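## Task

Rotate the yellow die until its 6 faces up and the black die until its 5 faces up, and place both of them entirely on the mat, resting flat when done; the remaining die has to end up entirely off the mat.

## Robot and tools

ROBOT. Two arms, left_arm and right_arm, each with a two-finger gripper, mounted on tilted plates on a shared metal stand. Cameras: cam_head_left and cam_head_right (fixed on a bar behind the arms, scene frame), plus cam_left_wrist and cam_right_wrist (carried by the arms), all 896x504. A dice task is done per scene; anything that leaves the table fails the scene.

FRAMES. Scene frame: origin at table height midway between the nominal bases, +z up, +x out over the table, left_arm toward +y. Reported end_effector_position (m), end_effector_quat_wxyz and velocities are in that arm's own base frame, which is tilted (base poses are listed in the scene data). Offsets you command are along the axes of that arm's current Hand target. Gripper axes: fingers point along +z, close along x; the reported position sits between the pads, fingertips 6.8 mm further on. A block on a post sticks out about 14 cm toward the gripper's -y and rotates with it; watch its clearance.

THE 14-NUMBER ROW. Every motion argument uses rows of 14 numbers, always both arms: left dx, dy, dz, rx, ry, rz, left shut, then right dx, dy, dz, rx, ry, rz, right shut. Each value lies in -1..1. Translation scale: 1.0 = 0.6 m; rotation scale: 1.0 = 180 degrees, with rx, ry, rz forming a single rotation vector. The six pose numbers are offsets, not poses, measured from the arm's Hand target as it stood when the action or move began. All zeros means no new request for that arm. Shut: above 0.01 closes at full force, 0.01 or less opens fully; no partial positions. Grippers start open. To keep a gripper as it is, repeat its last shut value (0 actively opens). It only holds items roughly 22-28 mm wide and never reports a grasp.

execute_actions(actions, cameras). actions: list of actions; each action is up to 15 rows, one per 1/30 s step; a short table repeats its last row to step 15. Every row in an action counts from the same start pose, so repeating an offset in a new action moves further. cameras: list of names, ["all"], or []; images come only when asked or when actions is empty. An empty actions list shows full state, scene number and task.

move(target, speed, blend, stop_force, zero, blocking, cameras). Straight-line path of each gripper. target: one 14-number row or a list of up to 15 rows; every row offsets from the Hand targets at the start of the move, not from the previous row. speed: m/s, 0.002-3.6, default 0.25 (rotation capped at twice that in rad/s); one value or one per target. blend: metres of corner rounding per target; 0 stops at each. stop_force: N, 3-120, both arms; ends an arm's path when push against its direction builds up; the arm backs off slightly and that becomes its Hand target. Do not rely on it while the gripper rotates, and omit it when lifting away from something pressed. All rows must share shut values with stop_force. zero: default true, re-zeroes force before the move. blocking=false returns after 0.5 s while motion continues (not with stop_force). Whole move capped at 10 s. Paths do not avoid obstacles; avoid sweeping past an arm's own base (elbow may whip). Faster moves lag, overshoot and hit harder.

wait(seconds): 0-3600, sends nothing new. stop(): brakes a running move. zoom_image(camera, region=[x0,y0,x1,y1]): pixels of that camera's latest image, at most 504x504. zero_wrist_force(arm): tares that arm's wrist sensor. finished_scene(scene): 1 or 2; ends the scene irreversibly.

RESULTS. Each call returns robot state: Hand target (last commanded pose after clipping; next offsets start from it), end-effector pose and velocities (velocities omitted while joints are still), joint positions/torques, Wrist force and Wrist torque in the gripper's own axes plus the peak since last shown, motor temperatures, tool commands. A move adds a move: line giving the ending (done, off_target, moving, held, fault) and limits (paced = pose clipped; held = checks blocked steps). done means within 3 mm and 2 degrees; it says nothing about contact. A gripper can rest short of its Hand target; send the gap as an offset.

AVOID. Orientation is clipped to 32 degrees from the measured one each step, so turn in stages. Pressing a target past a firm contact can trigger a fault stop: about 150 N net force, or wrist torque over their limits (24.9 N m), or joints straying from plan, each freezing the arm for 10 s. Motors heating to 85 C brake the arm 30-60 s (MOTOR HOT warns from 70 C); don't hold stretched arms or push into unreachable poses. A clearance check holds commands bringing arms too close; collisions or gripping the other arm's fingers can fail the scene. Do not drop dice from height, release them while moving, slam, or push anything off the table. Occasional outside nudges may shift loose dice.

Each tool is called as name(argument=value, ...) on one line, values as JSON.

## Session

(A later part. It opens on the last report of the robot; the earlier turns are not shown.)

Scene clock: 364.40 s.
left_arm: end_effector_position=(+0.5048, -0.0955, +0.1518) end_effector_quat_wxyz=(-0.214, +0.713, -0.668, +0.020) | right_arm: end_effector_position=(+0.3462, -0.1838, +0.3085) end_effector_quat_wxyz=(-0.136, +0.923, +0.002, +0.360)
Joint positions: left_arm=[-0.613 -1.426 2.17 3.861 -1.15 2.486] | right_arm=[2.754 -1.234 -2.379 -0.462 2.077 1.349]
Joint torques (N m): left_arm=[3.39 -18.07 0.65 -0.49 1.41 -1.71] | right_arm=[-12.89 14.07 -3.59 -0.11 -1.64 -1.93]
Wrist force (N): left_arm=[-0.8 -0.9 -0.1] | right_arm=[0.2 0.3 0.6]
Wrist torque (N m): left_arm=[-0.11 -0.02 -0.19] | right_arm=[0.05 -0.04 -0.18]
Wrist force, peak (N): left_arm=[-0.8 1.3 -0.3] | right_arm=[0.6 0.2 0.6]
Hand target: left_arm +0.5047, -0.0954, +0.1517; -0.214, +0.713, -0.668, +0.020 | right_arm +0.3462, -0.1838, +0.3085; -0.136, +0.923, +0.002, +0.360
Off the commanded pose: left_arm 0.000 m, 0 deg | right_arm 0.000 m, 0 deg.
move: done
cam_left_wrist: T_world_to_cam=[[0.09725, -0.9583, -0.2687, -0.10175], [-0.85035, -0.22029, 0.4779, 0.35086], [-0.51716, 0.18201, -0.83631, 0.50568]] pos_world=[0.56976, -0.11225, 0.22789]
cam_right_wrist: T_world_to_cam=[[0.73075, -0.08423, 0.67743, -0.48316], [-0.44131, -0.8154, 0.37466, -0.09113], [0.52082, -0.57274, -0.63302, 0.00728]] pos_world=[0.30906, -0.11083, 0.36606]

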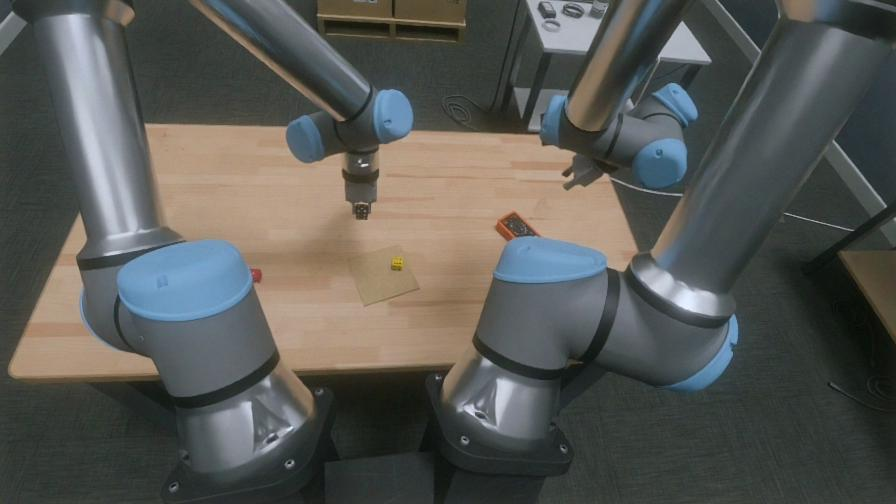

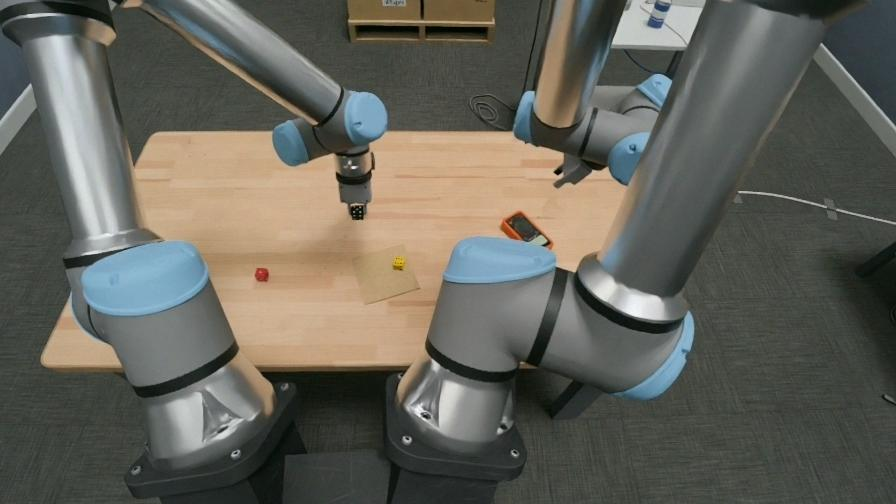

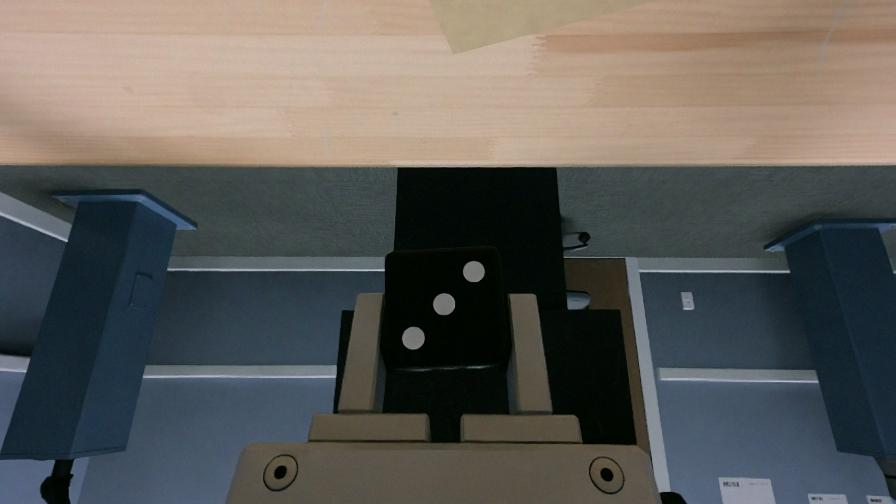

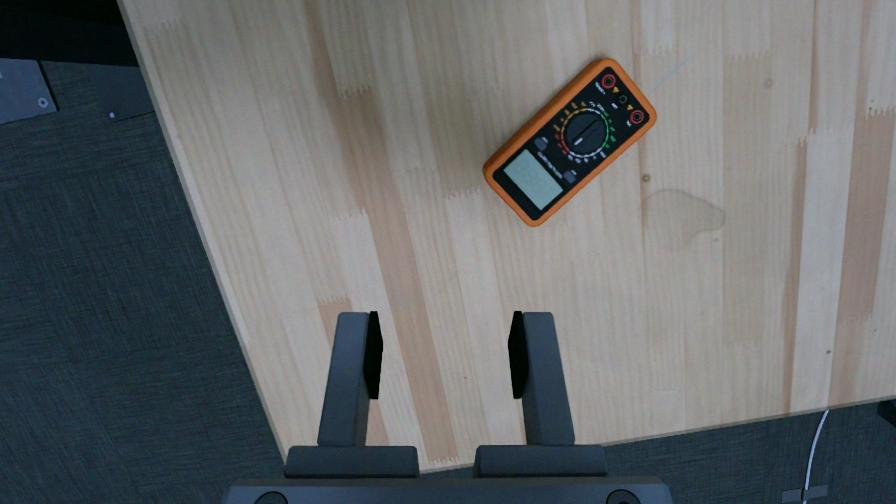

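move(target=[0.0233,-0.0147,0.2712,-0.011,0,0,1,0,0,0,0,0,0,0], speed=0.3)

move(target=[0,-0.022,0.0522,0,0,0,1,0,0,0,0,0,0,0], speed=0.02, stop_force=5, cameras=["cam_head_right","cam_head_left","cam_left_wrist"])

Scene clock: 383.63 s.
left_arm: end_effector_position=(+0.5656, -0.0634, +0.0034) end_effector_quat_wxyz=(-0.202, +0.716, -0.668, +0.008) | right_arm: end_effector_position=(+0.3462, -0.1838, +0.3085) end_effector_quat_wxyz=(-0.136, +0.923, +0.002, +0.360)
Joint positions: left_arm=[-0.482 -0.994 2.098 3.478 -1.185 2.615] | right_arm=[2.754 -1.234 -2.379 -0.462 2.077 1.349]
Joint torques (N m): left_arm=[-27.27 -24.25 2.94 -3.2 1.43 -1.11] | right_arm=[-12.83 13.3 -4.14 -0.11 -1.51 -1.67]
Wrist force (N): left_arm=[-0.5 -1.1 0.3] | right_arm=[0.1 0.3 0.7]
Wrist torque (N m): left_arm=[-0.13 -0.03 0.00] | right_arm=[0.05 -0.04 -0.18]
Wrist force, peak (N): left_arm=[-0.7 -1.3 2.4] | right_arm=[0.0 0.2 0.9]
Hand target: left_arm +0.5656, -0.0634, +0.0034; -0.202, +0.716, -0.668, +0.008 | right_arm +0.3462, -0.1838, +0.3085; -0.136, +0.923, +0.002, +0.360
Off the commanded pose: left_arm 0.000 m, 0 deg | right_arm 0.000 m, 0 deg.
move: done

Scene clock: 385.80 s.
left_arm: end_effector_position=(+0.5799, -0.0574, -0.0132) end_effector_quat_wxyz=(-0.202, +0.716, -0.668, +0.008) | right_arm: end_effector_position=(+0.3462, -0.1838, +0.3085) end_effector_quat_wxyz=(-0.136, +0.923, +0.002, +0.360)
Joint positions: left_arm=[-0.459 -0.936 2.06 3.449 -1.188 2.64] | right_arm=[2.754 -1.234 -2.379 -0.462 2.077 1.349]
Joint torques (N m): left_arm=[-26.38 -45.8 7.47 0.17 1.43 -1.71] | right_arm=[-12.75 14.18 -3.81 0.01 -1.42 -1.8]
Wrist force (N): left_arm=[-1.4 0.0 -1.8] | right_arm=[0.0 0.4 0.5]
Wrist torque (N m): left_arm=[-0.13 0.01 -0.02] | right_arm=[0.06 -0.03 -0.18]
Wrist force, peak (N): left_arm=[-12.4 22.5 -45.6] | right_arm=[0.1 0.4 0.9]
Hand target: left_arm +0.5799, -0.0574, -0.0132; -0.202, +0.716, -0.668, +0.008 (not the last commanded pose) | right_arm +0.3462, -0.1838, +0.3085; -0.136, +0.923, +0.002, +0.360
Off the commanded pose: left_arm 0.011 m, 0 deg | right_arm 0.000 m, 0 deg.
move: contact (left_arm)
cam_left_wrist: T_world_to_cam=[[0.09714, -0.95835, -0.26857, -0.11682], [-0.8318, -0.22635, 0.50683, 0.49128], [-0.54651, 0.17416, -0.81914, 0.41637]] pos_world=[0.64755, -0.07327, 0.0607]
Images, in order (width x height): cam_head_left 896x504, cam_head_right 896x504, cam_left_wrist 896x504.

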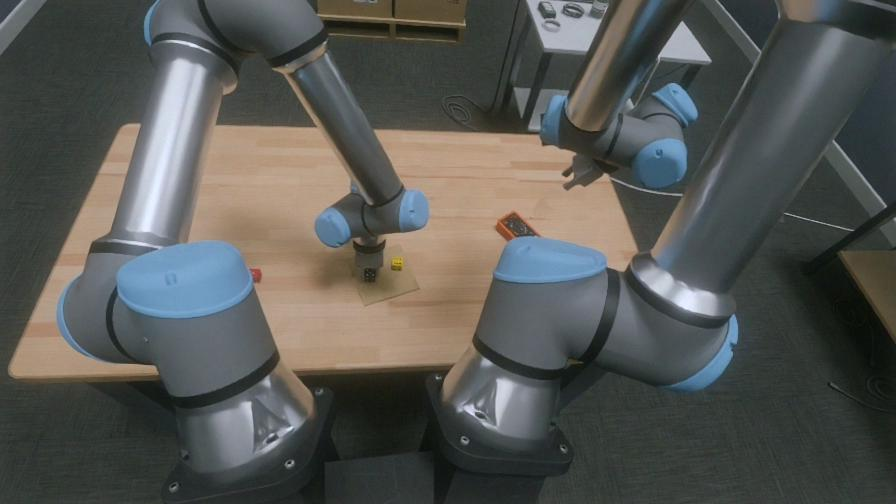

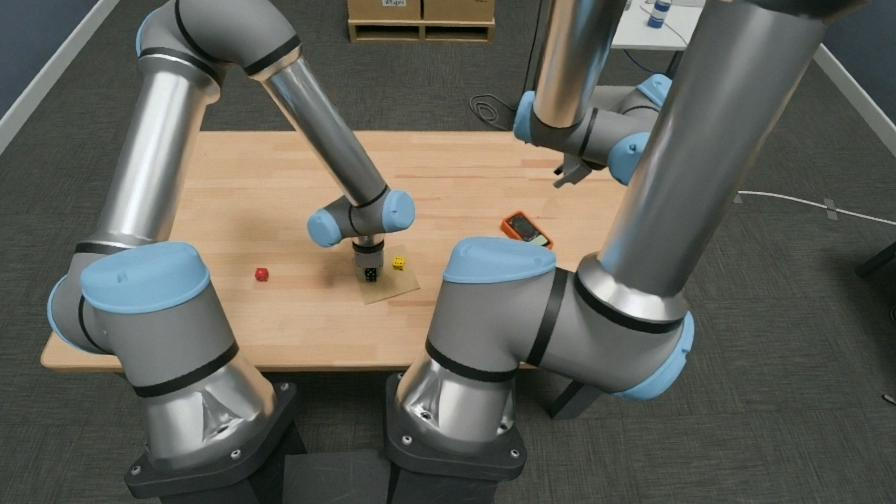

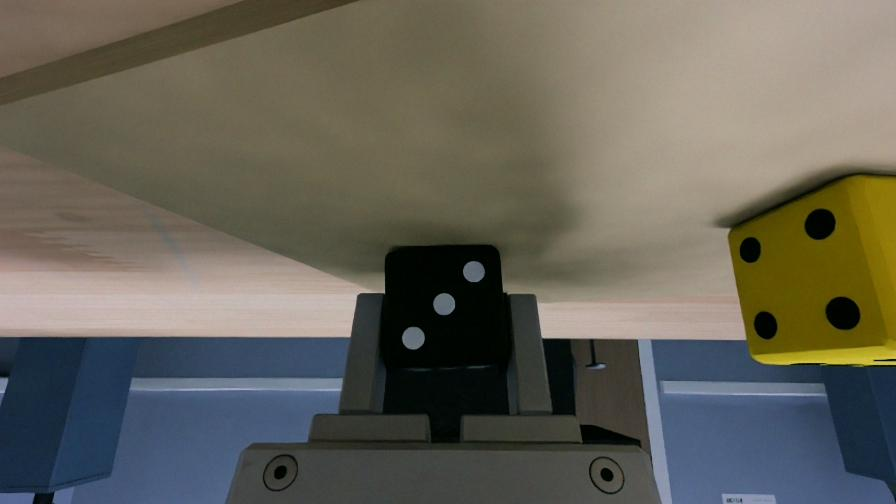

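execute_actions(actions=[[[0,0,0,0,0,0,0,0,0,0,0,0,0,0]]])

move(target=[0,0,-0.25,0,0,0,0,0,0,0,0,0,0,0], speed=0.15, cameras=["cam_head_right","cam_left_wrist"])

zoom_image(camera="cam_head_right", region=[340, 235, 430, 310])

Scene clock: 393.27 s.
left_arm: end_effector_position=(+0.5799, -0.0574, -0.0132) end_effector_quat_wxyz=(-0.202, +0.716, -0.668, +0.008) | right_arm: end_effector_position=(+0.3462, -0.1838, +0.3085) end_effector_quat_wxyz=(-0.136, +0.923, +0.002, +0.360)
Joint positions: left_arm=[-0.459 -0.936 2.06 3.449 -1.188 2.64] | right_arm=[2.754 -1.234 -2.379 -0.462 2.077 1.349]
Joint torques (N m): left_arm=[-26.08 -46.12 7.09 -1.14 1.27 -1.02] | right_arm=[-12.33 13.14 -4.63 0.11 -1.39 -1.68]
Wrist force (N): left_arm=[-1.7 -1.1 0.1] | right_arm=[0.1 0.4 0.7]
Wrist torque (N m): left_arm=[-0.12 0.07 -0.03] | right_arm=[0.06 -0.03 -0.18]
Wrist force, peak (N): left_arm=[-1.8 0.1 -1.8] | right_arm=[0.1 0.3 0.9]
Hand target: left_arm +0.5799, -0.0574, -0.0132; -0.202, +0.716, -0.668, +0.008 | right_arm +0.3462, -0.1838, +0.3085; -0.136, +0.923, +0.002, +0.360
Off the commanded pose: left_arm 0.000 m, 0 deg | right_arm 0.000 m, 0 deg.

Scene clock: 394.73 s.
left_arm: end_effector_position=(+0.5378, -0.0991, +0.1246) end_effector_quat_wxyz=(-0.202, +0.716, -0.668, +0.008) | right_arm: end_effector_position=(+0.3462, -0.1838, +0.3085) end_effector_quat_wxyz=(-0.136, +0.923, +0.002, +0.360)
Joint positions: left_arm=[-0.573 -1.3 2.09 3.829 -1.175 2.518] | right_arm=[2.754 -1.234 -2.379 -0.462 2.077 1.349]
Joint torques (N m): left_arm=[1.84 -35.34 1.76 -0.91 -0.91 1.61] | right_arm=[-13.26 13.7 -3.59 0.1 -1.33 -1.77]
Wrist force (N): left_arm=[-1.2 -1.3 -0.1] | right_arm=[-0.1 0.3 0.7]
Wrist torque (N m): left_arm=[-0.15 0.02 -0.22] | right_arm=[0.06 -0.02 -0.17]
Wrist force, peak (N): left_arm=[-1.2 -1.4 -1.3] | right_arm=[0.1 0.0 0.9]
Hand target: left_arm +0.5377, -0.0990, +0.1246; -0.202, +0.716, -0.668, +0.008 | right_arm +0.3462, -0.1838, +0.3085; -0.136, +0.923, +0.002, +0.360
Off the commanded pose: left_arm 0.000 m, 0 deg | right_arm 0.000 m, 0 deg.
move: done
cam_left_wrist: T_world_to_cam=[[0.09713, -0.95837, -0.26849, -0.11567], [-0.83197, -0.22625, 0.5066, 0.37709], [-0.54626, 0.17417, -0.81931, 0.51347]] pos_world=[0.60545, -0.11497, 0.1986]

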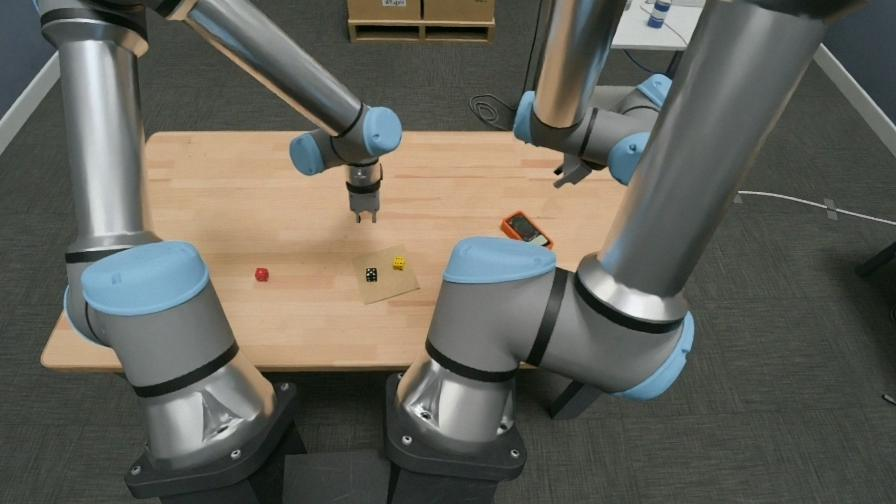

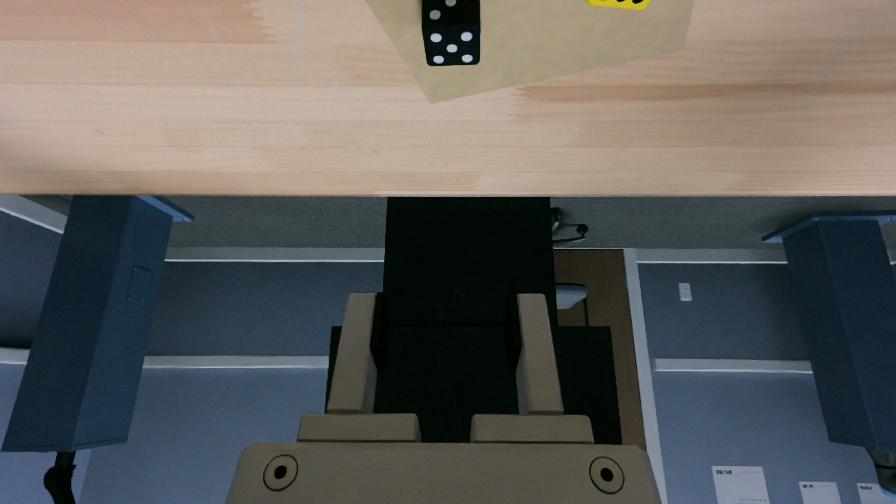

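Scaled by 5.600 from the camera's image (finer frame: 1280x720).

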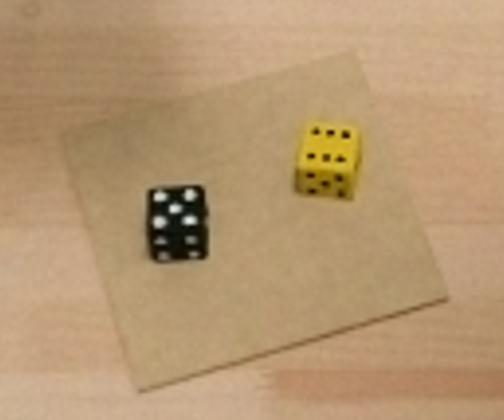

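Both correct.

finished_scene(scene=1)

The scene is finished: the task was done.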